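# Swap totes between flow rack lanes using four arms

## Task

On a flow rack with two gravity roller lanes (a supply lane sloping down toward the front and a return lane next to it sloping toward the back), the supply lane holds two empty totes ahead of one full tote, and two more full totes sit stacked on the stand next to the supply lane's upper end. Move both empty totes onto the return lane and both stacked full totes onto the supply lane, behind the full one already there. Done when every tote rests at the lower end of its lane, touching the stop or the tote ahead of it, and every item inside each tote is still in its original spot in that tote.

## Robot and tools

ROBOTS. Four i2rt Big YAM arms, arm1 to arm4, each ending in a five-finger right hand with a wrist camera. Base feet in the scene frame (metres; each foot faces its own +x): arm1 (0.000, -0.822, 0.853) quat wxyz (0.720, -0.001, -0.002, 0.694); arm2 (0.425, -0.799, 0.821) (0.724, -0.002, -0.001, 0.690); arm3 (-0.427, 0.764, 0.754) (0.713, -0.002, 0.003, -0.702); arm4 (0.004, 0.769, 0.837) (0.700, -0.002, -0.001, -0.714). So arm1 and arm2 stand on the -y side facing +y, arm3 and arm4 on the +y side facing -y. Tabletops under the arms are at z=0.750. Reach is about 1.07 m from the joint1 axis.

FRAME. One scene frame for every pose: metres, origin on the floor, +z up. The hand point sits 0.045 m in front of the palm and moves with it; its +z runs along straightened fingers, +y out of the palm, +x across the palm away from the thumb. Printed hand positions can be off, more when stretched out.

TOOL move. Arguments arm1, arm2, arm3, arm4 (one object per arm; omit an arm to leave it alone) and cameras. Each arm object may hold:
- joints: absolute targets keyed by name. joint1_rad -2.879..2.879 (base yaw, positive counter-clockwise from above), joint2_rad 0..3.141 (shoulder, positive lifts then swings forward), joint3_rad 0..3.019 (elbow, positive opens), joint4_rad -1.692..1.57 (hand pitch, positive raises fingers), joint5_rad -1.57..1.57 (sideways swing, positive to the arm's right), joint6_rad -2.094..2.094 (roll, positive clockwise viewed from behind the hand); all radians. Hand keys on a -1..1 scale, +1 open/straight, -1 closed: hand_little, hand_ring, hand_middle, hand_index, hand_thumb_bend, hand_thumb_turn (+1 beside palm, -1 opposite fingers). Settings, not motions: hand_force_limit -1..1 (about 0 N at -1 to 10 N at +1, 15 N for thumb motors), hand_speed -0.96..1 (full speed from +0.48 up). At start force limit is 0 and speed -0.8.
- target: an absolute hand-point pose, seven numbers [x, y, z, qw, qx, qy, qz], scene frame, metres plus unit quaternion, same layout as the printed hand line. The hand follows a straight line to it from its hand_target. With target, joints may only contain the hand_ and setting keys, or the call is refused.
- speed: top hand speed in m/s, 0.002..4.3, default 0.25; turning rate up to twice that in rad/s.
- min_time_s: 0.1..8 s, the shortest duration for each arm joint motion in that part; used with joints.
cameras: list from arm1_cam_wrist..arm4_cam_wrist, cam_back, cam_left, cam_over, cam_right, or all; [] for none. A move with no arm parts returns the full state and all images.
All parts start together; hand paths in one call finish together; a path gives up after 10 s. Paths ignore obstacles and other arms. Hands lag, drift and can overshoot speed when the arm is nearly straight. Each control step clips the path pose to within 100 mm and 20 degrees of the measured pose.

TOOL wait: seconds 0..10, plus optional cameras; commands nothing, returns state.
TOOL zoom_image: camera name and region [x0, y0, x1, y1] in pixels, origin top-left, at most 504 by 504; only cameras from the latest images.
TOOL show_instructions: no arguments, shows the reference page.
TOOL finished_scene: optional scene=1; final, and the result must hold without the robots.
If a move or wait is refused or a stop blocks it, later move/wait/finished_scene calls in that same reply are skipped.

RESULT LINES. move lists arms that got a motion; as last shown marks an uncommanded arm (status lines say not commanded). hand is the measured pose, hand_target the pose at held joint targets. A hand counts as done within 1 cm and 2 degrees. off_target: resting short of the goal, maybe still pushing. time_out: a joint failed to finish; on_its_own shows the target it keeps pushing toward. joint command not followed / pose unreachable: a safety check is withholding arm targets (hand motors still act); not_followed at the end means a target was dropped. Joint velocities are rad/s, within noise means still. Joint torques in N m, offset and noisy; numbers 3 and 4 wrap at ±28. hand_stopped_by gives six words for little, ring, middle, index, thumb_bend, thumb_turn: moving, target, force, stalled or fault. The *_load_n lines are fingertip force in N, positive when pushed open; a lost grip shows as about 0. MOTOR HOT appears near 85 °C; at 100 °C an OVER-TEMPERATURE FAULT drops that arm for 30-60 s; afterwards resend keys marked limit_stop_at_motor_heat.

GRIPPING. A finger motor only starts when its target changes by 0.002 or more, stops at target or at the force limit, then locks. To squeeze more, raise hand_force_limit and send a more closed target; to release, send a more open one. Close at hand_speed -0.94 or lower for a soft grip. With the thumb turned in front, the hand wraps objects about 0.035-0.065 m thick, or a handle down to 0.025 m. A wrist bracket on the little-finger side sticks out and can snag. With joint6 near -1.3 the wrist camera image is upright.

CAUTIONS. Never press two robots together or close a hand on another robot's fingers; nothing reports robot contact. The arms keep pushing after contact, so avoid driving into the rack or totes. Joint moves swing wide; stretched fast arms overshoot up to about 30 degrees. Place totes gently: no drops, slams, knocks or releasing moving loads, and keep contents upright and in place. Nothing may leave the work area. Loose objects may get brief pushes. The scene keeps running while you think, holding the last command; stretched or loaded arms heat up meanwhile.

Each tool is called in YAML: its name, and indented under it one key for each argument.

Reference images:

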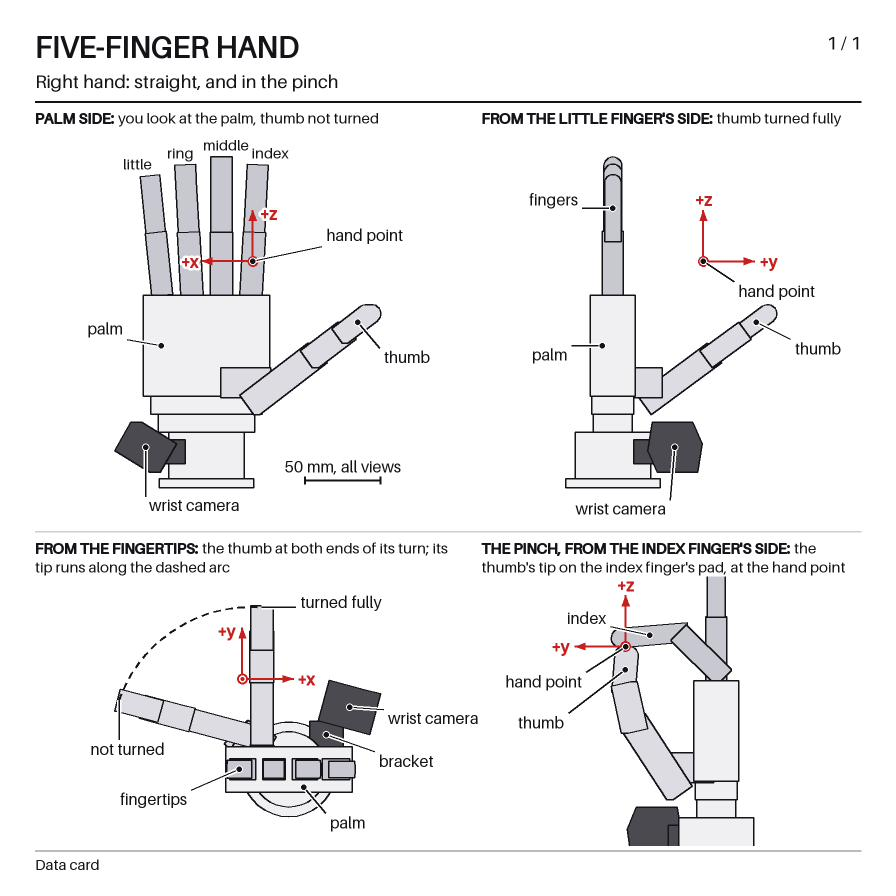

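## Session

move:

Scene clock: 0.00 s.
Joint torques (N m): no reading
Motor temperatures (°C): arm1=[30 29 33 29 34 32] | arm2=[35 32 27 32 34 28] | arm3=[32 31 33 31 32 28] | arm4=[32 33 30 30 32 32]
Heat: arm1: hottest joint5_rad 34 °C; arm2: hottest joint1_rad 35 °C; arm3: hottest joint3_rad 33 °C; arm4: hottest joint2_rad 33 °C.
Joint velocities: within noise
arm1.joint_positions: joint1_rad=-0.076 joint2_rad=+0.619 joint3_rad=+1.361 joint4_rad=-1.501 joint5_rad=-0.189 joint6_rad=-1.095 hand_little=+1.000 hand_ring=+1.000 hand_middle=+1.000 hand_index=+1.000 hand_thumb_turn=+1.000 hand_thumb_bend=+1.000 hand_force_limit=+0.000 hand_speed=-0.800
arm1.joint_status: not commanded
arm1.hand_stopped_by: target,target,target,target,target,target
arm1.little_load_n: 0.0
arm1.ring_load_n: -0.5
arm1.middle_load_n: 0.0
arm1.index_load_n: 0.0
arm1.thumb_bend_load_n: 0.0
arm1.thumb_turn_load_n: 0.0
arm1.hand: x=+0.0228 y=-0.6295 z=+1.2893 quat_wxyz=(-0.372, +0.789, +0.464, +0.154) (m; scene frame)
arm1.hand_target: x=+0.0228 y=-0.6293 z=+1.2970 quat_wxyz=(-0.379, +0.785, +0.463, +0.160) (m; scene frame)
arm1.hand_status: not commanded
arm2.joint_positions: joint1_rad=-0.037 joint2_rad=+0.543 joint3_rad=+1.333 joint4_rad=-1.183 joint5_rad=+0.130 joint6_rad=-1.215 hand_little=+1.000 hand_ring=+1.000 hand_middle=+1.000 hand_index=+1.000 hand_thumb_turn=+1.000 hand_thumb_bend=+1.000 hand_force_limit=+0.000 hand_speed=-0.800
arm2.joint_status: not commanded
arm2.hand_stopped_by: target,target,target,target,target,target
arm2.little_load_n: 0.0
arm2.ring_load_n: 0.0
arm2.middle_load_n: 0.0
arm2.index_load_n: 0.0
arm2.thumb_bend_load_n: 0.0
arm2.thumb_turn_load_n: 0.0
arm2.hand: x=+0.5121 y=-0.5821 z=+1.3306 quat_wxyz=(-0.407, +0.719, +0.415, +0.380) (m; scene frame)
arm2.hand_target: x=+0.5119 y=-0.5841 z=+1.3398 quat_wxyz=(-0.414, +0.715, +0.411, +0.385) (m; scene frame)
arm2.hand_status: not commanded
arm3.joint_positions: joint1_rad=-0.026 joint2_rad=+0.630 joint3_rad=+1.389 joint4_rad=-1.340 joint5_rad=-0.157 joint6_rad=-1.440 hand_little=+1.000 hand_ring=+1.000 hand_middle=+1.000 hand_index=+1.000 hand_thumb_turn=+1.000 hand_thumb_bend=+1.000 hand_force_limit=+0.000 hand_speed=-0.800
arm3.joint_status: not commanded
arm3.hand_stopped_by: target,target,target,target,target,target
arm3.little_load_n: 0.0
arm3.ring_load_n: 0.0
arm3.middle_load_n: 0.0
arm3.index_load_n: 0.0
arm3.thumb_bend_load_n: 0.0
arm3.thumb_turn_load_n: 0.0
arm3.hand: x=-0.4510 y=+0.5228 z=+1.2423 quat_wxyz=(+0.265, +0.604, -0.638, +0.398) (m; scene frame)
arm3.hand_target: x=-0.4510 y=+0.5239 z=+1.2504 quat_wxyz=(+0.270, +0.602, -0.634, +0.404) (m; scene frame)
arm3.hand_status: not commanded
arm4.joint_positions: joint1_rad=-0.016 joint2_rad=+0.546 joint3_rad=+1.333 joint4_rad=-1.257 joint5_rad=-0.003 joint6_rad=-1.138 hand_little=+1.000 hand_ring=+1.000 hand_middle=+1.000 hand_index=+1.000 hand_thumb_turn=+1.000 hand_thumb_bend=+1.000 hand_force_limit=+0.000 hand_speed=-0.800
arm4.joint_status: not commanded
arm4.hand_stopped_by: target,target,target,target,target,target
arm4.little_load_n: 0.0
arm4.ring_load_n: 0.0
arm4.middle_load_n: 0.0
arm4.index_load_n: 0.0
arm4.thumb_bend_load_n: 0.0
arm4.thumb_turn_load_n: 0.0
arm4.hand: x=-0.0447 y=+0.5550 z=+1.3250 quat_wxyz=(+0.290, +0.446, -0.724, +0.438) (m; scene frame)
arm4.hand_target: x=-0.0446 y=+0.5567 z=+1.3324 quat_wxyz=(+0.295, +0.444, -0.720, +0.444) (m; scene frame)
arm4.hand_status: not commanded
pictures: arm1_cam_wrist, arm2_cam_wrist, arm3_cam_wrist, arm4_cam_wrist, cam_back, cam_left, cam_over, cam_right
Images, in order (width x height): arm1_cam_wrist 896x504, arm2_cam_wrist 896x504, arm3_cam_wrist 896x504, arm4_cam_wrist 896x504, cam_back 896x504, cam_left 896x504, cam_over 896x504, cam_right 896x504.

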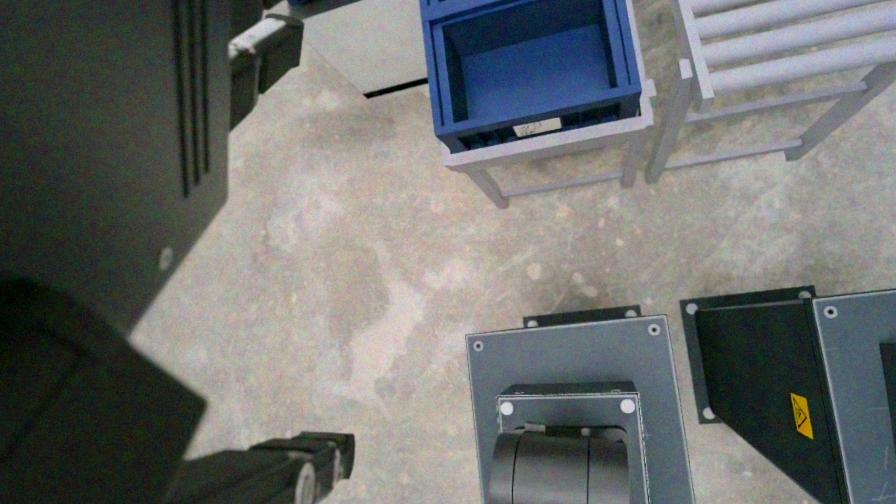

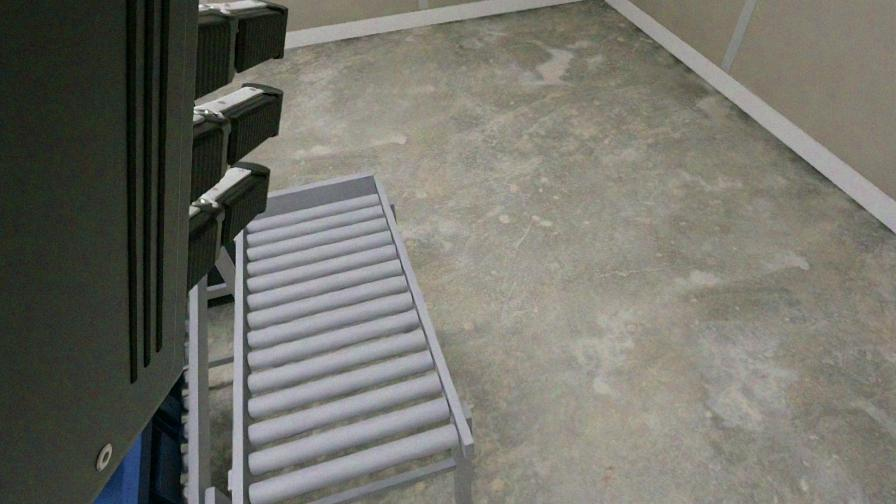

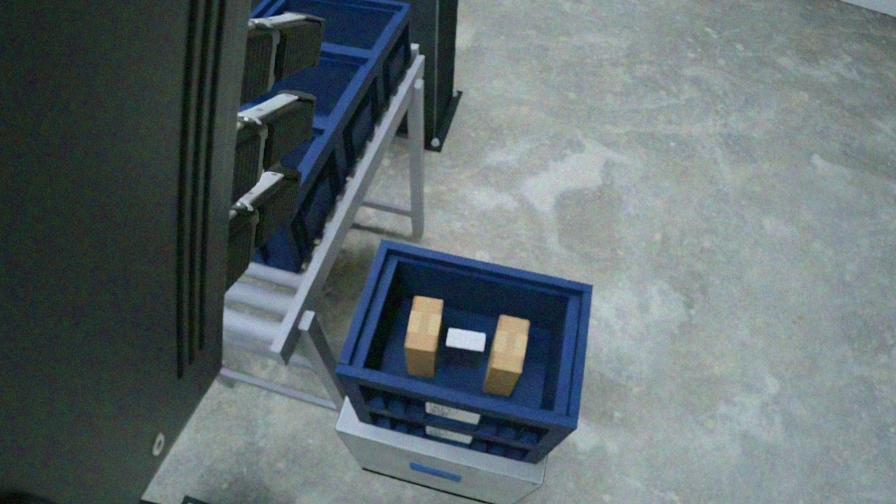

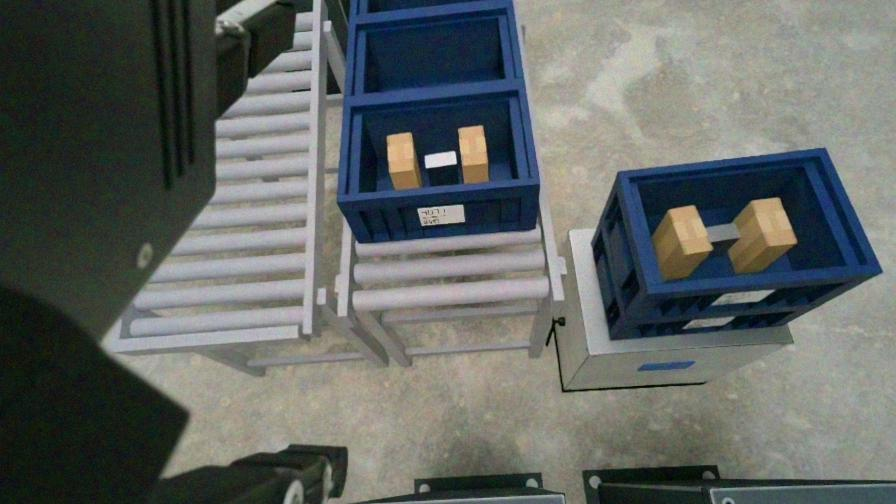

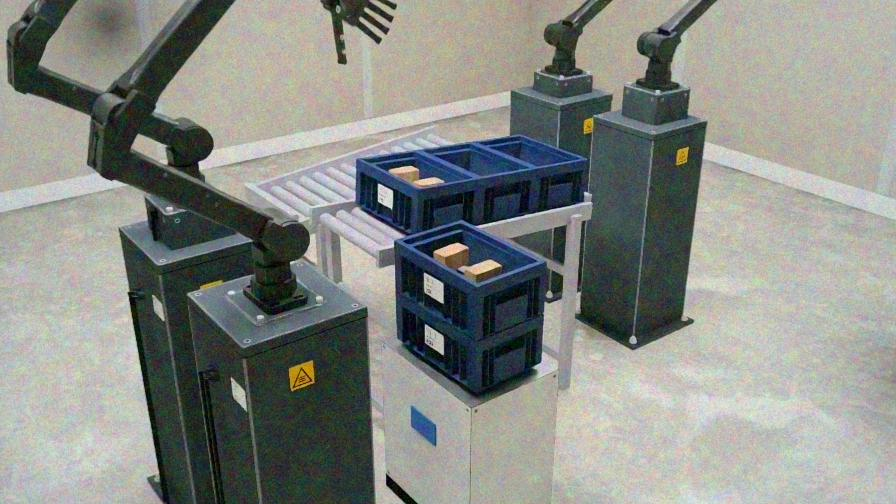

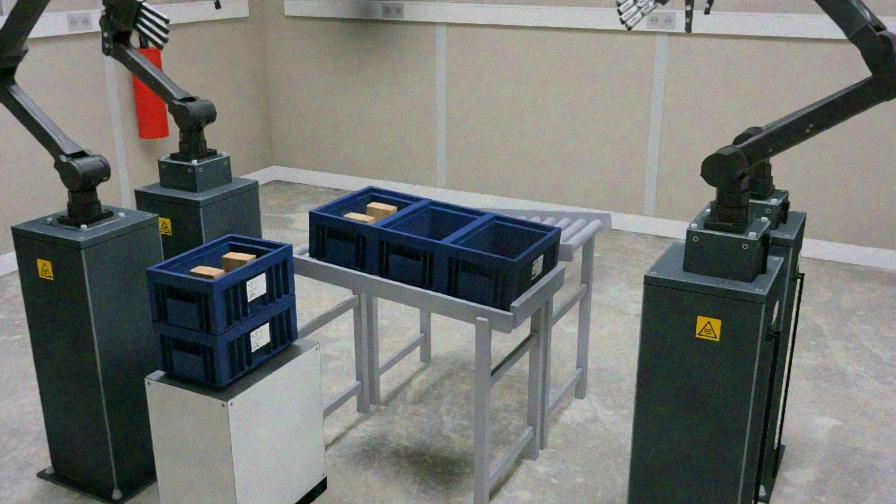

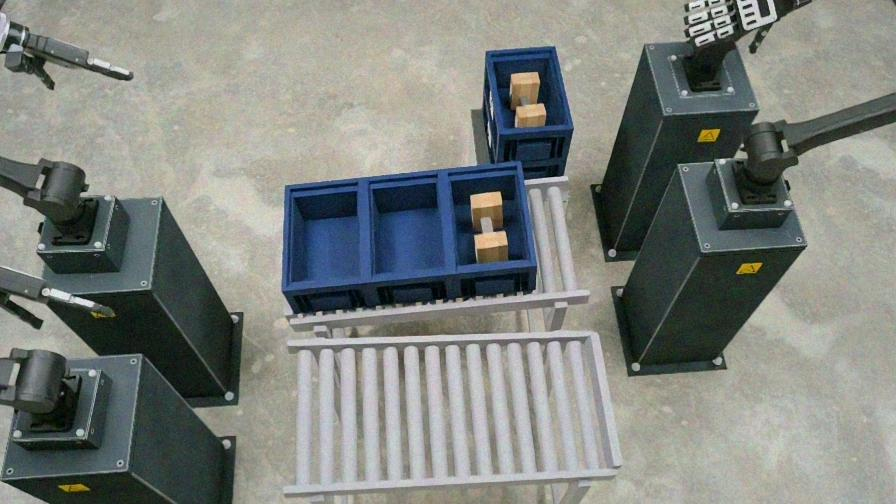

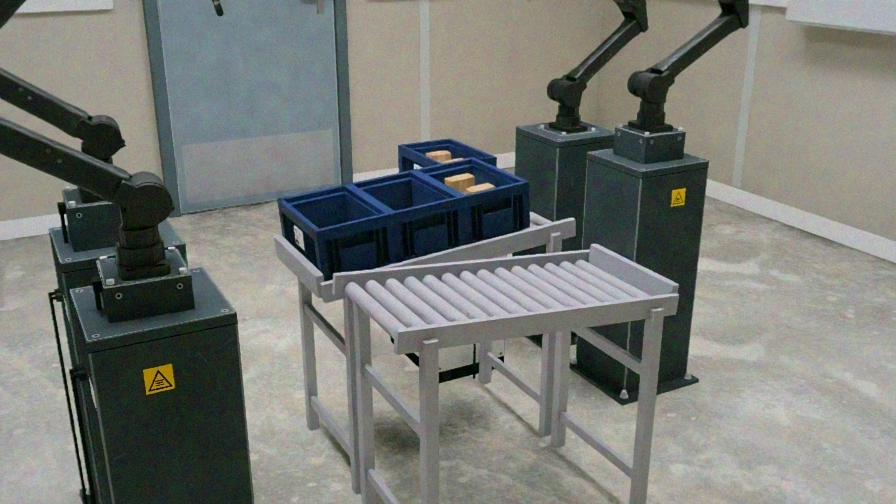

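zoom_image:
  camera: "cam_back"
  region: [340, 120, 620, 400]

zoom_image:
  camera: "cam_left"
  region: [120, 160, 620, 440]

zoom_image:
  camera: "cam_over"
  region: [260, 30, 640, 330]

zoom_image:
  camera: "cam_right"
  region: [260, 120, 700, 370]

Scaled by 1.800.

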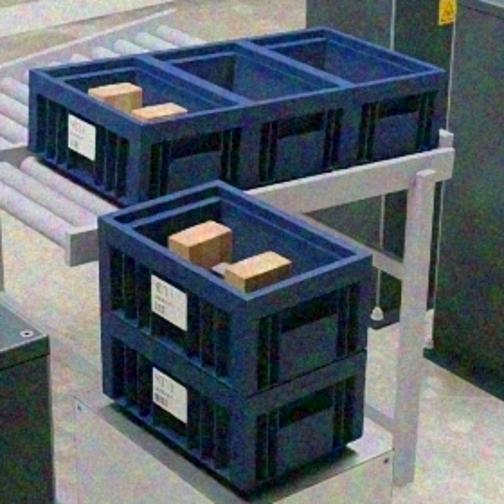

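Scaled by 1.008.

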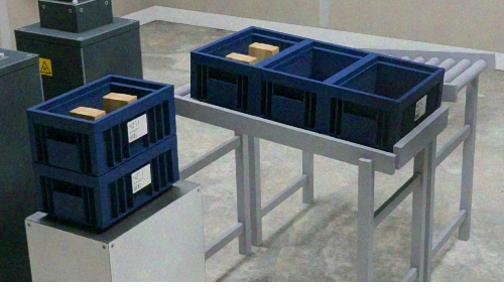

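Scaled by 1.326.

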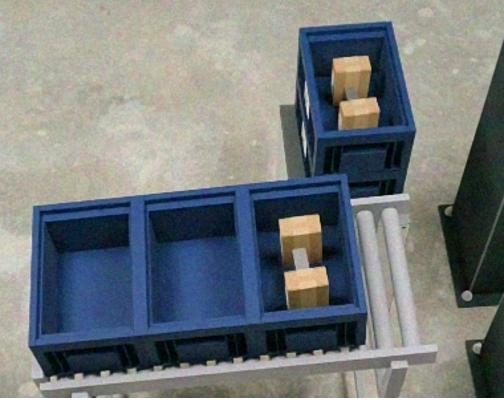

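Scaled by 1.145.

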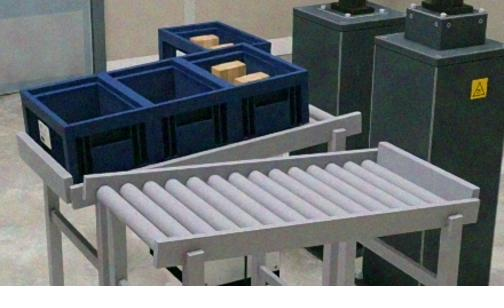

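move:
  arm2: {"joints": {"joint6_rad": 1.6}, "min_time_s": 3}
  arm3: {"joints": {"joint6_rad": 1.6}, "min_time_s": 3}
  arm1: {"target": [-0.20, -0.35, 1.10, 0, 0.7071, 0.7071, 0], "speed": 0.25}
  cameras: ["arm1_cam_wrist", "cam_over", "cam_left"]

Scene clock: 118.07 s.
Joint torques (N m): arm1=[1.67 -19.55 12.49 -0.8 0.05 -0.17] | arm2=[-0.44 3.19 7.97 1.89 0.09 0.17] | arm3=[0.38 1.14 9.47 1.8 0.01 0.18] | arm4=[-0.79 2.67 7.51 2.02 0.06 -0.1]
Motor temperatures (°C): arm1=[30 29 37 29 33 32] | arm2=[35 32 32 32 34 28] | arm3=[32 31 45 31 32 28] | arm4=[31 33 38 30 32 32]
Heat: arm1: hottest joint3_rad 37 °C; arm2: hottest joint1_rad 35 °C; arm3: hottest joint3_rad 45 °C; arm4: hottest joint3_rad 38 °C.
move: arm1 off_target; arm2 done; arm3 done
Joint velocities: within noise
arm1.joint_positions: joint1_rad=+0.508 joint2_rad=+1.834 joint3_rad=+1.891 joint4_rad=-1.659 joint5_rad=-0.001 joint6_rad=-1.084 hand_little=+1.000 hand_ring=+1.000 hand_middle=+1.000 hand_index=+1.000 hand_thumb_turn=+1.000 hand_thumb_bend=+1.000 hand_force_limit=+0.000 hand_speed=-0.800
arm1.joint_status: not commanded
arm1.hand_stopped_by: target,target,target,target,target,target
arm1.little_load_n: 0.0
arm1.ring_load_n: 0.0
arm1.middle_load_n: 0.0
arm1.index_load_n: 0.0
arm1.thumb_bend_load_n: 0.0
arm1.thumb_turn_load_n: 0.0
arm1.hand: x=-0.1942 y=-0.3550 z=+1.0861 quat_wxyz=(+0.016, +0.713, +0.701, -0.003)
arm1.hand_target: x=-0.1999 y=-0.3505 z=+1.1000 quat_wxyz=(+0.000, +0.707, +0.707, +0.000)
arm1.hand_status: off_target (0.016 m and 2.1 deg from the pose sent, 0.404 m and 55.2 deg at the start)
arm2.joint_positions: joint1_rad=-0.037 joint2_rad=+0.543 joint3_rad=+1.333 joint4_rad=-1.183 joint5_rad=+0.130 joint6_rad=+1.591 hand_little=+1.000 hand_ring=+1.000 hand_middle=+1.000 hand_index=+1.000 hand_thumb_turn=+1.000 hand_thumb_bend=+1.000 hand_force_limit=+0.000 hand_speed=-0.800
arm2.joint_status: all done
arm2.hand_stopped_by: target,target,target,target,target,target
arm2.little_load_n: 0.0
arm2.ring_load_n: 0.0
arm2.middle_load_n: 0.0
arm2.index_load_n: 0.0
arm2.thumb_bend_load_n: 0.0
arm2.thumb_turn_load_n: 0.0
arm2.hand: x=+0.4115 y=-0.5294 z=+1.4004 quat_wxyz=(-0.443, +0.530, -0.640, -0.338)
arm2.hand_target: x=+0.4114 y=-0.5327 z=+1.4111 quat_wxyz=(-0.447, +0.522, -0.638, -0.346)
arm2.hand_status: not commanded
arm3.joint_positions: joint1_rad=-0.026 joint2_rad=+0.630 joint3_rad=+1.389 joint4_rad=-1.340 joint5_rad=-0.157 joint6_rad=+1.589 hand_little=+1.000 hand_ring=+1.000 hand_middle=+1.000 hand_index=+1.000 hand_thumb_turn=+1.000 hand_thumb_bend=+1.000 hand_force_limit=+0.000 hand_speed=-0.800
arm3.joint_status: all done
arm3.hand_stopped_by: target,target,target,target,target,target
arm3.little_load_n: 0.0
arm3.ring_load_n: 0.0
arm3.middle_load_n: 0.0
arm3.index_load_n: 0.0
arm3.thumb_bend_load_n: -0.5
arm3.thumb_turn_load_n: 0.0
arm3.hand: x=-0.3369 y=+0.4980 z=+1.3101 quat_wxyz=(-0.382, -0.602, -0.640, +0.287)
arm3.hand_target: x=-0.3372 y=+0.5000 z=+1.3192 quat_wxyz=(-0.389, -0.602, -0.634, +0.291)
arm3.hand_status: not commanded
arm4: as last shown
pictures: arm1_cam_wrist, cam_left, cam_over
Images, in order (width x height): arm1_cam_wrist 896x504, cam_left 896x504, cam_over 896x504.

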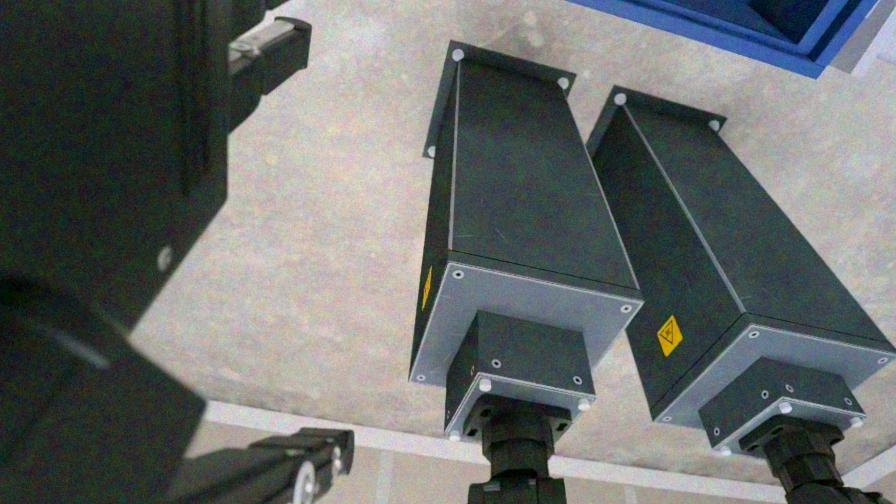

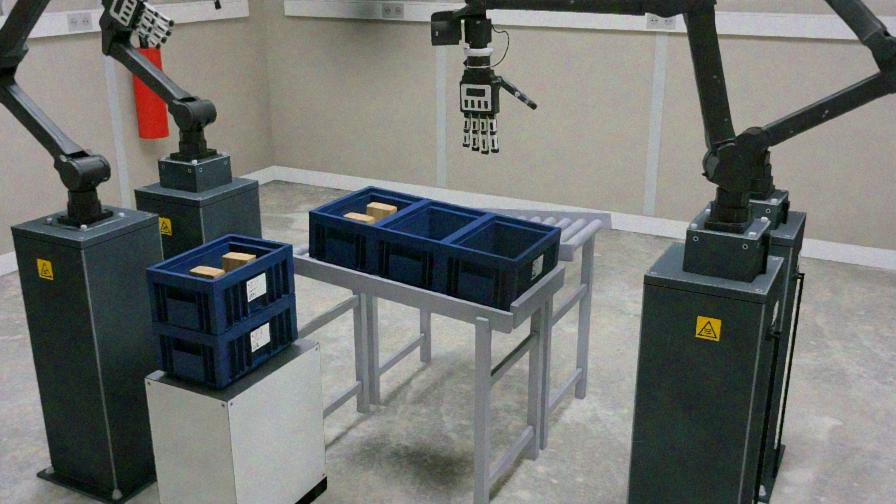

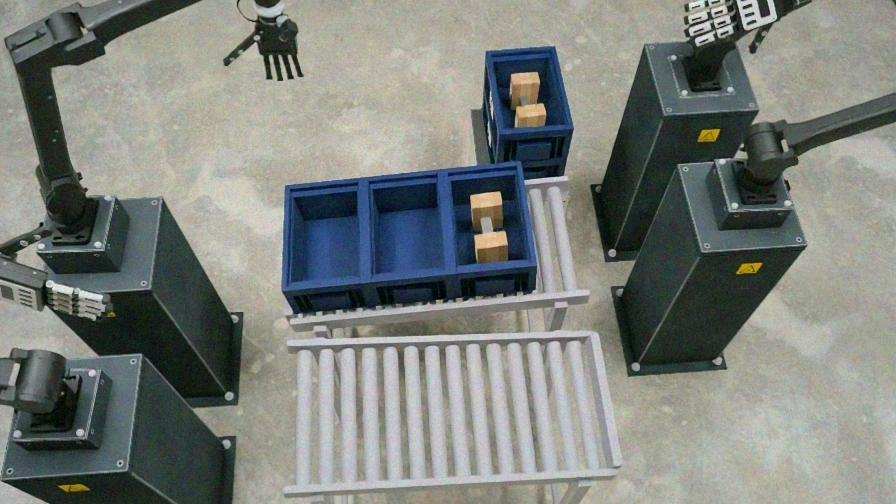

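move:
  arm1: {"target": [-0.22, -0.26, 0.98, 0, 0.7071, 0.7071, 0], "speed": 0.25}
  cameras: ["arm1_cam_wrist", "cam_over", "cam_left", "cam_back"]

Scene clock: 137.67 s.
Joint torques (N m): arm1=[0.79 -23.65 12.33 -0.38 0.08 -0.17] | arm2=[-0.32 3.31 7.97 1.83 0.08 0.16] | arm3=[0.21 1.85 9.48 1.72 -0.02 0.11] | arm4=[-0.91 2.73 7.51 1.95 0.02 -0.1]
Motor temperatures (°C): arm1=[30 30 38 29 33 32] | arm2=[35 32 32 32 34 28] | arm3=[32 31 45 31 32 28] | arm4=[31 33 38 30 32 32]
Heat: arm1: hottest joint3_rad 38 °C; arm2: hottest joint1_rad 35 °C; arm3: hottest joint3_rad 45 °C; arm4: hottest joint3_rad 38 °C.
move: arm1 off_target
Joint velocities: within noise
arm1.joint_positions: joint1_rad=+0.485 joint2_rad=+2.111 joint3_rad=+2.004 joint4_rad=-1.506 joint5_rad=-0.001 joint6_rad=-1.119 hand_little=+1.000 hand_ring=+1.000 hand_middle=+1.000 hand_index=+1.000 hand_thumb_turn=+1.000 hand_thumb_bend=+1.000 hand_force_limit=+0.000 hand_speed=-0.800
arm1.joint_status: not commanded
arm1.hand_stopped_by: target,target,target,target,target,target
arm1.little_load_n: 0.0
arm1.ring_load_n: 0.0
arm1.middle_load_n: 0.0
arm1.index_load_n: 0.0
arm1.thumb_bend_load_n: 0.0
arm1.thumb_turn_load_n: 0.0
arm1.hand: x=-0.2181 y=-0.2726 z=+0.9657 quat_wxyz=(+0.021, +0.709, +0.705, -0.006)
arm1.hand_target: x=-0.2198 y=-0.2607 z=+0.9802 quat_wxyz=(+0.000, +0.707, +0.707, +0.000)
arm1.hand_status: off_target (0.019 m and 2.5 deg from the pose sent, 0.145 m and 2.1 deg at the start)
arm2, arm3, arm4: as last shown
arm2.hand: x=+0.4115 y=-0.5294 z=+1.4005 quat_wxyz=(-0.443, +0.529, -0.640, -0.338)
arm3.index_load_n: -0.5
arm3.thumb_bend_load_n: 0.0
arm3.hand: x=-0.3370 y=+0.4980 z=+1.3101 quat_wxyz=(-0.382, -0.602, -0.639, +0.287)
arm4.thumb_bend_load_n: 0.5
pictures: arm1_cam_wrist, cam_back, cam_left, cam_over
Images, in order (width x height): arm1_cam_wrist 896x504, cam_back 896x504, cam_left 896x504, cam_over 896x504.

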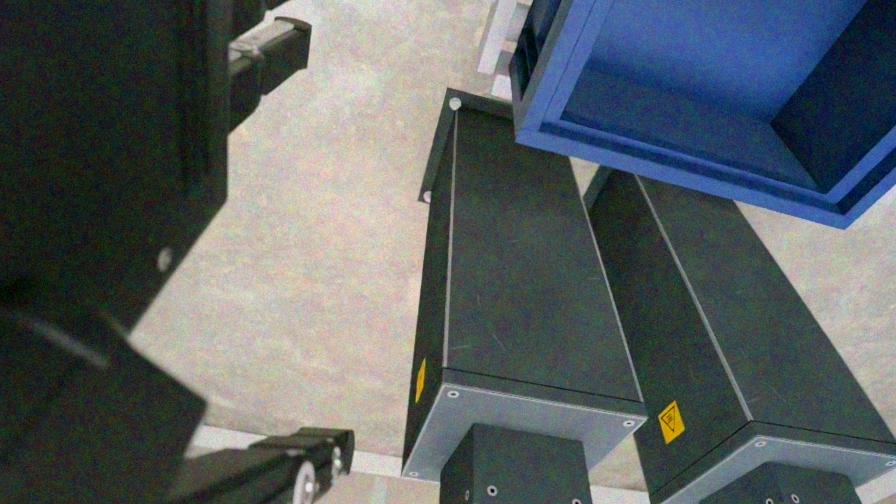

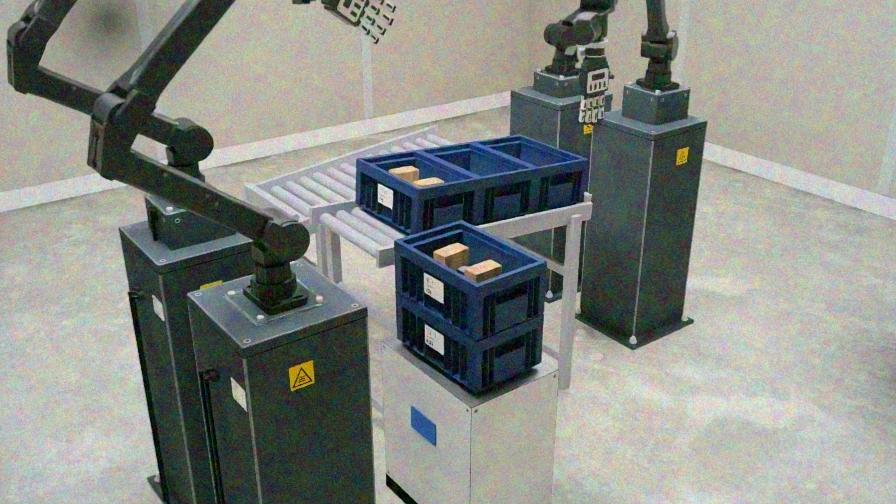

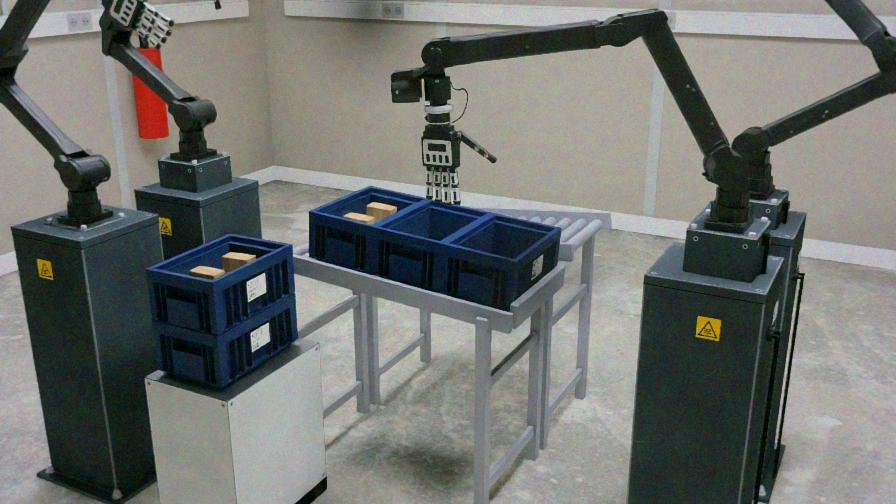

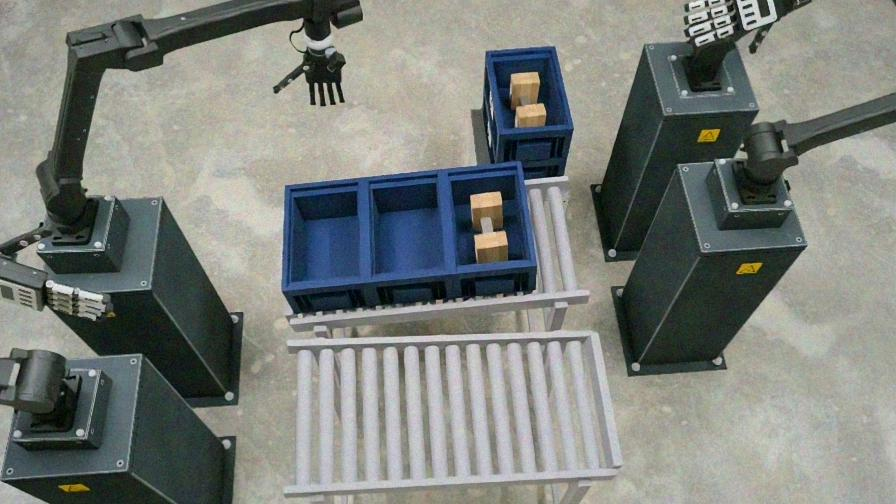

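zoom_image:
  camera: "arm1_cam_wrist"
  region: [440, 0, 896, 256]

move:
  arm1: {"target": [-0.22, -0.32, 0.94, 0, 0.7071, 0.7071, 0], "speed": 0.2}
  cameras: ["arm1_cam_wrist"]

zoom_image:
  camera: "arm1_cam_wrist"
  region: [440, 0, 896, 256]

Scaled by 1.105.

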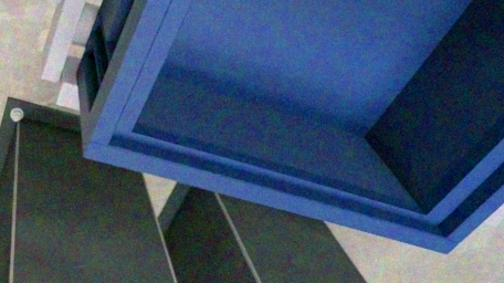

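Scene clock: 175.03 s.
Joint torques (N m): arm1=[1.2 -22.53 8.8 -0.12 0.1 0.03] | arm2=[-0.32 3.49 7.98 1.85 0.08 0.16] | arm3=[0.38 0.15 9.18 1.68 0.03 0.14] | arm4=[-0.97 2.84 7.46 1.99 0.06 -0.06]
Motor temperatures (°C): arm1=[30 35 38 29 33 32] | arm2=[34 32 32 32 34 28] | arm3=[32 31 45 31 32 28] | arm4=[31 32 38 30 32 31]
Heat: arm1: hottest joint3_rad 38 °C; arm2: hottest joint1_rad 34 °C; arm3: hottest joint3_rad 45 °C; arm4: hottest joint3_rad 38 °C.
move: arm1 done
Joint velocities: within noise
arm1.joint_positions: joint1_rad=+0.518 joint2_rad=+1.986 joint3_rad=+1.715 joint4_rad=-1.323 joint5_rad=-0.003 joint6_rad=-1.099 hand_little=+1.000 hand_ring=+1.000 hand_middle=+1.000 hand_index=+1.000 hand_thumb_turn=+1.000 hand_thumb_bend=+1.000 hand_force_limit=+0.000 hand_speed=-0.800
arm1.joint_status: not commanded
arm1.hand_stopped_by: target,target,target,target,target,target
arm1.little_load_n: 0.0
arm1.ring_load_n: 0.0
arm1.middle_load_n: 0.0
arm1.index_load_n: 0.0
arm1.thumb_bend_load_n: 0.0
arm1.thumb_turn_load_n: 0.0
arm1.hand: x=-0.2165 y=-0.3210 z=+0.9327 quat_wxyz=(+0.012, +0.704, +0.710, -0.003)
arm1.hand_target: x=-0.2200 y=-0.3200 z=+0.9401 quat_wxyz=(+0.000, +0.707, +0.707, +0.000)
arm1.hand_status: done (0.008 m and 1.5 deg from the pose sent, 0.054 m and 2.5 deg at the start)
arm2, arm3, arm4: as last shown
arm2.thumb_turn_load_n: -0.5
arm3.index_load_n: 0.0
arm4.thumb_bend_load_n: 0.0
Images, in order (width x height): arm1_cam_wrist 896x504.

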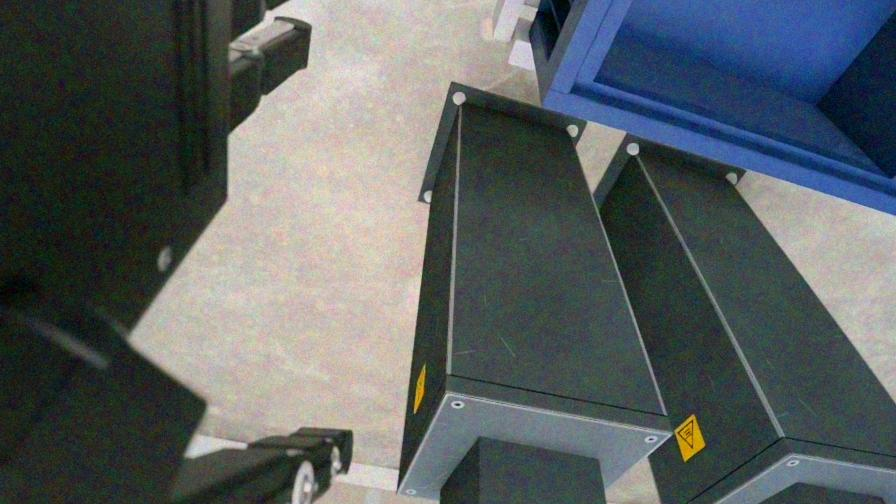

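Scaled by 1.105.

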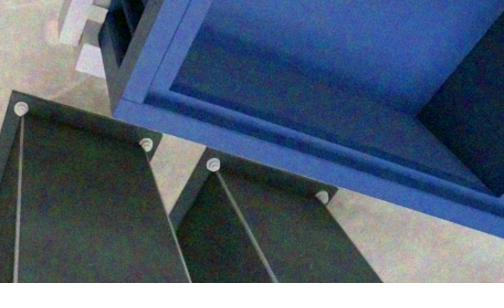

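move:
  arm1: {"target": [-0.30, -0.25, 0.92, 0, 0.7071, 0.7071, 0], "speed": 0.2}
  cameras: ["arm1_cam_wrist", "cam_left"]

zoom_image:
  camera: "arm1_cam_wrist"
  region: [440, 0, 896, 256]

Scene clock: 219.17 s.
Joint torques (N m): arm1=[1.2 -24.29 12.42 -0.81 0.12 0.05] | arm2=[-0.5 3.37 7.98 1.84 0.1 0.16] | arm3=[0.09 1.38 9.54 1.68 -0.04 0.15] | arm4=[-0.79 2.78 7.49 2.06 0.05 -0.05]
Motor temperatures (°C): arm1=[30 37 39 29 32 32] | arm2=[34 32 33 31 33 28] | arm3=[31 31 46 31 32 28] | arm4=[31 32 39 30 32 31]
Heat: arm1: hottest joint3_rad 39 °C; arm2: hottest joint1_rad 34 °C; arm3: hottest joint3_rad 46 °C; arm4: hottest joint3_rad 39 °C.
move: arm1 done
Joint velocities: within noise
arm1.joint_positions: joint1_rad=+0.576 joint2_rad=+2.273 joint3_rad=+2.153 joint4_rad=-1.466 joint5_rad=-0.003 joint6_rad=-1.044 hand_little=+1.000 hand_ring=+1.000 hand_middle=+1.000 hand_index=+1.000 hand_thumb_turn=+1.000 hand_thumb_bend=+1.000 hand_force_limit=+0.000 hand_speed=-0.800
arm1.joint_status: not commanded
arm1.hand_stopped_by: target,target,target,target,target,target
arm1.little_load_n: -0.5
arm1.ring_load_n: 0.0
arm1.middle_load_n: 0.0
arm1.index_load_n: 0.0
arm1.thumb_bend_load_n: 0.0
arm1.thumb_turn_load_n: 0.0
arm1.hand: x=-0.2952 y=-0.2567 z=+0.9142 quat_wxyz=(+0.009, +0.703, +0.711, -0.001)
arm1.hand_target: x=-0.2999 y=-0.2502 z=+0.9201 quat_wxyz=(+0.000, +0.707, +0.707, +0.000)
arm1.hand_status: done (0.010 m and 1.2 deg from the pose sent, 0.110 m and 1.5 deg at the start)
arm2, arm3, arm4: as last shown
arm2.thumb_bend_load_n: -0.5
arm2.thumb_turn_load_n: 0.0
arm3.little_load_n: -0.5
arm3.thumb_turn_load_n: -0.5
arm4.ring_load_n: 0.5
Images, in order (width x height): arm1_cam_wrist 896x504, cam_left 896x504.

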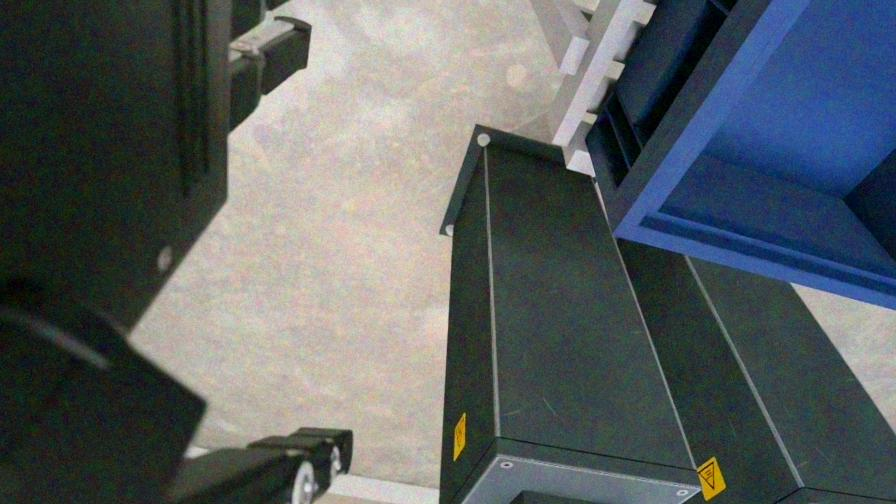

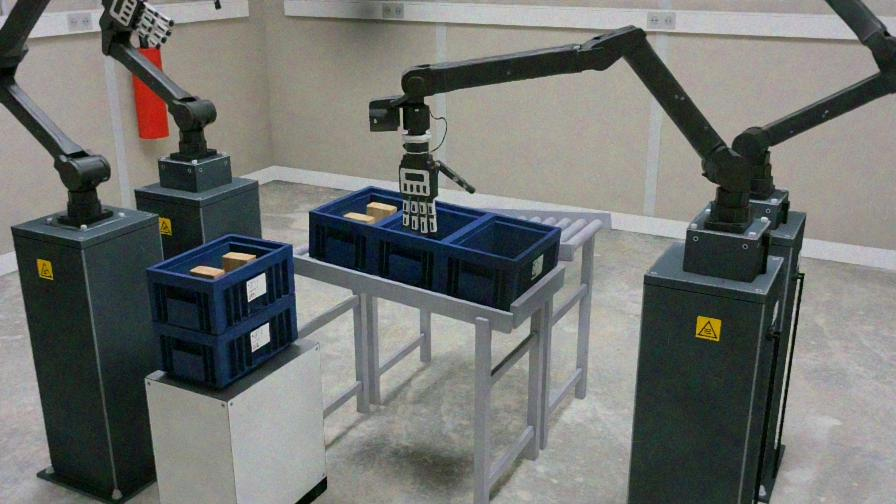

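Scaled by 1.105.

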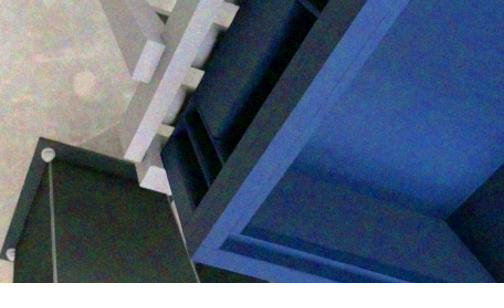

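move:
  arm1: {"joints": {"hand_thumb_turn": -1, "hand_index": 0.0, "hand_speed": 0}}
  cameras: ["arm1_cam_wrist"]

Scene clock: 301.17 s.
Joint torques (N m): arm1=[1.2 -24.41 12.42 -0.75 0.13 0.03] | arm2=[-0.26 3.37 8.03 1.88 0.08 0.15] | arm3=[-0.03 1.26 9.51 1.66 -0.03 0.14] | arm4=[-1.2 2.9 7.58 1.99 0.06 -0.1]
Motor temperatures (°C): arm1=[29 35 42 29 32 32] | arm2=[34 31 33 31 33 28] | arm3=[31 31 46 31 32 28] | arm4=[31 32 39 30 31 31]
Heat: arm1: hottest joint3_rad 42 °C; arm2: hottest joint1_rad 34 °C; arm3: hottest joint3_rad 46 °C; arm4: hottest joint3_rad 39 °C.
move: arm1 done
Joint velocities: arm1=[within noise] | arm2=[within noise] | arm3=[within noise] | arm4=[-0.005 0.005 -0.046 -0.007 0.007 0.007]
arm1.joint_positions: joint1_rad=+0.576 joint2_rad=+2.273 joint3_rad=+2.153 joint4_rad=-1.466 joint5_rad=-0.003 joint6_rad=-1.044 hand_little=+1.000 hand_ring=+1.000 hand_middle=+1.000 hand_index=+0.000 hand_thumb_turn=-1.000 hand_thumb_bend=+1.000 hand_force_limit=+0.000 hand_speed=+0.000
arm1.joint_status: all done
arm1.hand_stopped_by: target,target,target,target,target,target
arm1.little_load_n: 0.0
arm1.ring_load_n: 0.0
arm1.middle_load_n: 0.0
arm1.index_load_n: 0.0
arm1.thumb_bend_load_n: 0.0
arm1.thumb_turn_load_n: 0.0
arm1.hand: x=-0.2953 y=-0.2568 z=+0.9142 quat_wxyz=(+0.009, +0.703, +0.711, -0.001)
arm1.hand_target: x=-0.2999 y=-0.2502 z=+0.9201 quat_wxyz=(+0.000, +0.707, +0.707, +0.000)
arm1.hand_status: not commanded
arm2, arm3, arm4: as last shown
arm2.thumb_bend_load_n: 0.0
arm3.little_load_n: 0.0
arm3.thumb_turn_load_n: 0.0
arm4.ring_load_n: 0.0
Images, in order (width x height): arm1_cam_wrist 896x504.

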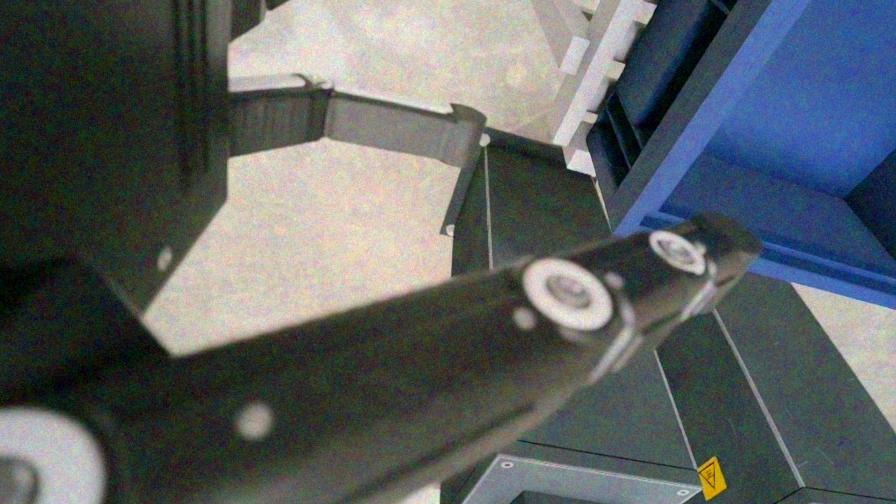

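zoom_image:
  camera: "arm1_cam_wrist"
  region: [540, 0, 792, 252]

move:
  arm1: {"joints": {"hand_index": 1}, "target": [-0.28, -0.20, 0.85, 0, 0.7071, 0.7071, 0], "speed": 0.2}
  cameras: ["arm1_cam_wrist", "cam_left", "cam_over", "cam_back"]

zoom_image:
  camera: "cam_left"
  region: [300, 150, 600, 350]

Scaled by 2.000.

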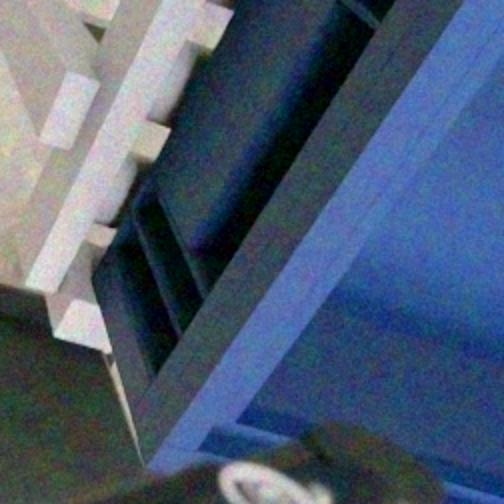

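Scene clock: 393.03 s.
Joint torques (N m): arm1=[1.49 -26.75 12.26 -0.72 0.14 -0.16] | arm2=[-0.32 3.25 8.01 1.87 0.1 0.17] | arm3=[0.38 0.44 9.44 1.63 -0.06 0.18] | arm4=[-1.2 2.43 7.47 2.06 0.04 -0.09]
Motor temperatures (°C): arm1=[29 36 43 29 32 32] | arm2=[34 31 34 31 33 28] | arm3=[31 31 47 31 32 28] | arm4=[30 32 40 30 31 31]
Heat: arm1: hottest joint3_rad 43 °C; arm2: hottest joint1_rad 34 °C; arm3: hottest joint3_rad 47 °C; arm4: hottest joint3_rad 40 °C.
move: arm1 off_target
Joint velocities: within noise
arm1.joint_positions: joint1_rad=+0.514 joint2_rad=+2.448 joint3_rad=+2.274 joint4_rad=-1.423 joint5_rad=-0.003 joint6_rad=-1.079 hand_little=+1.000 hand_ring=+1.000 hand_middle=+1.000 hand_index=+1.000 hand_thumb_turn=-1.000 hand_thumb_bend=+1.000 hand_force_limit=+0.000 hand_speed=+0.000
arm1.joint_status: all done
arm1.hand_stopped_by: target,target,target,target,target,target
arm1.little_load_n: 0.0
arm1.ring_load_n: 0.0
arm1.middle_load_n: 0.0
arm1.index_load_n: 0.0
arm1.thumb_bend_load_n: 0.0
arm1.thumb_turn_load_n: 0.0
arm1.hand: x=-0.2730 y=-0.2085 z=+0.8395 quat_wxyz=(+0.013, +0.712, +0.702, -0.003)
arm1.hand_target: x=-0.2799 y=-0.2004 z=+0.8502 quat_wxyz=(+0.000, +0.707, +0.707, +0.000)
arm1.hand_status: off_target (0.015 m and 1.8 deg from the pose sent, 0.087 m and 1.2 deg at the start)
arm2, arm3, arm4: as last shown
arm2.thumb_bend_load_n: -0.5
pictures: arm1_cam_wrist, cam_back, cam_left, cam_over
Images, in order (width x height): arm1_cam_wrist 896x504, cam_back 896x504, cam_left 896x504, cam_over 896x504.

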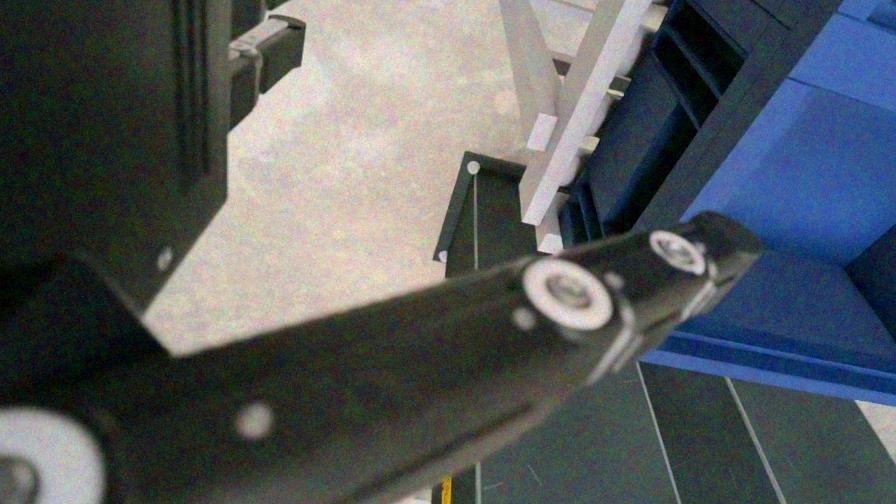

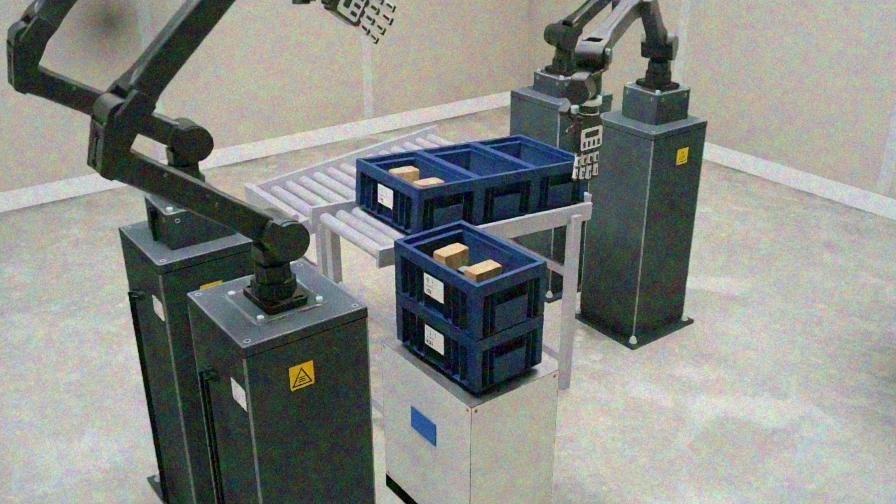

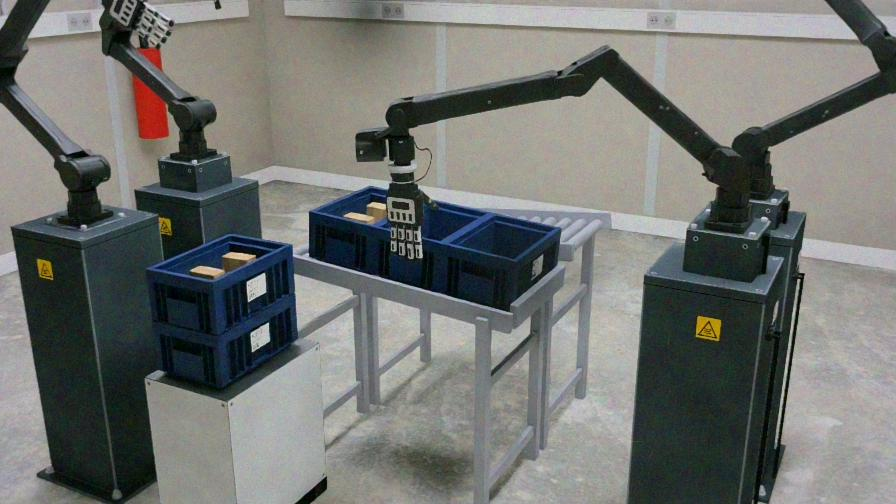

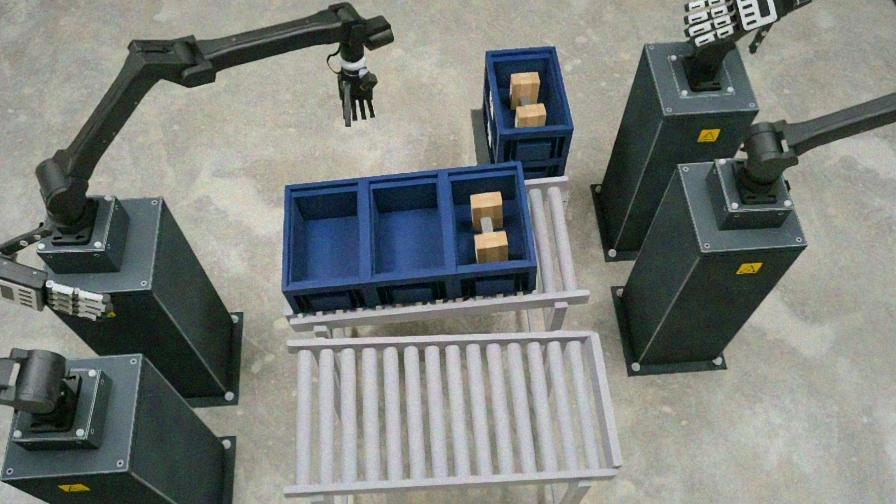

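Scaled by 1.680.

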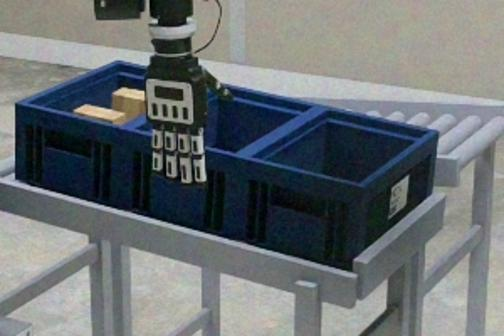

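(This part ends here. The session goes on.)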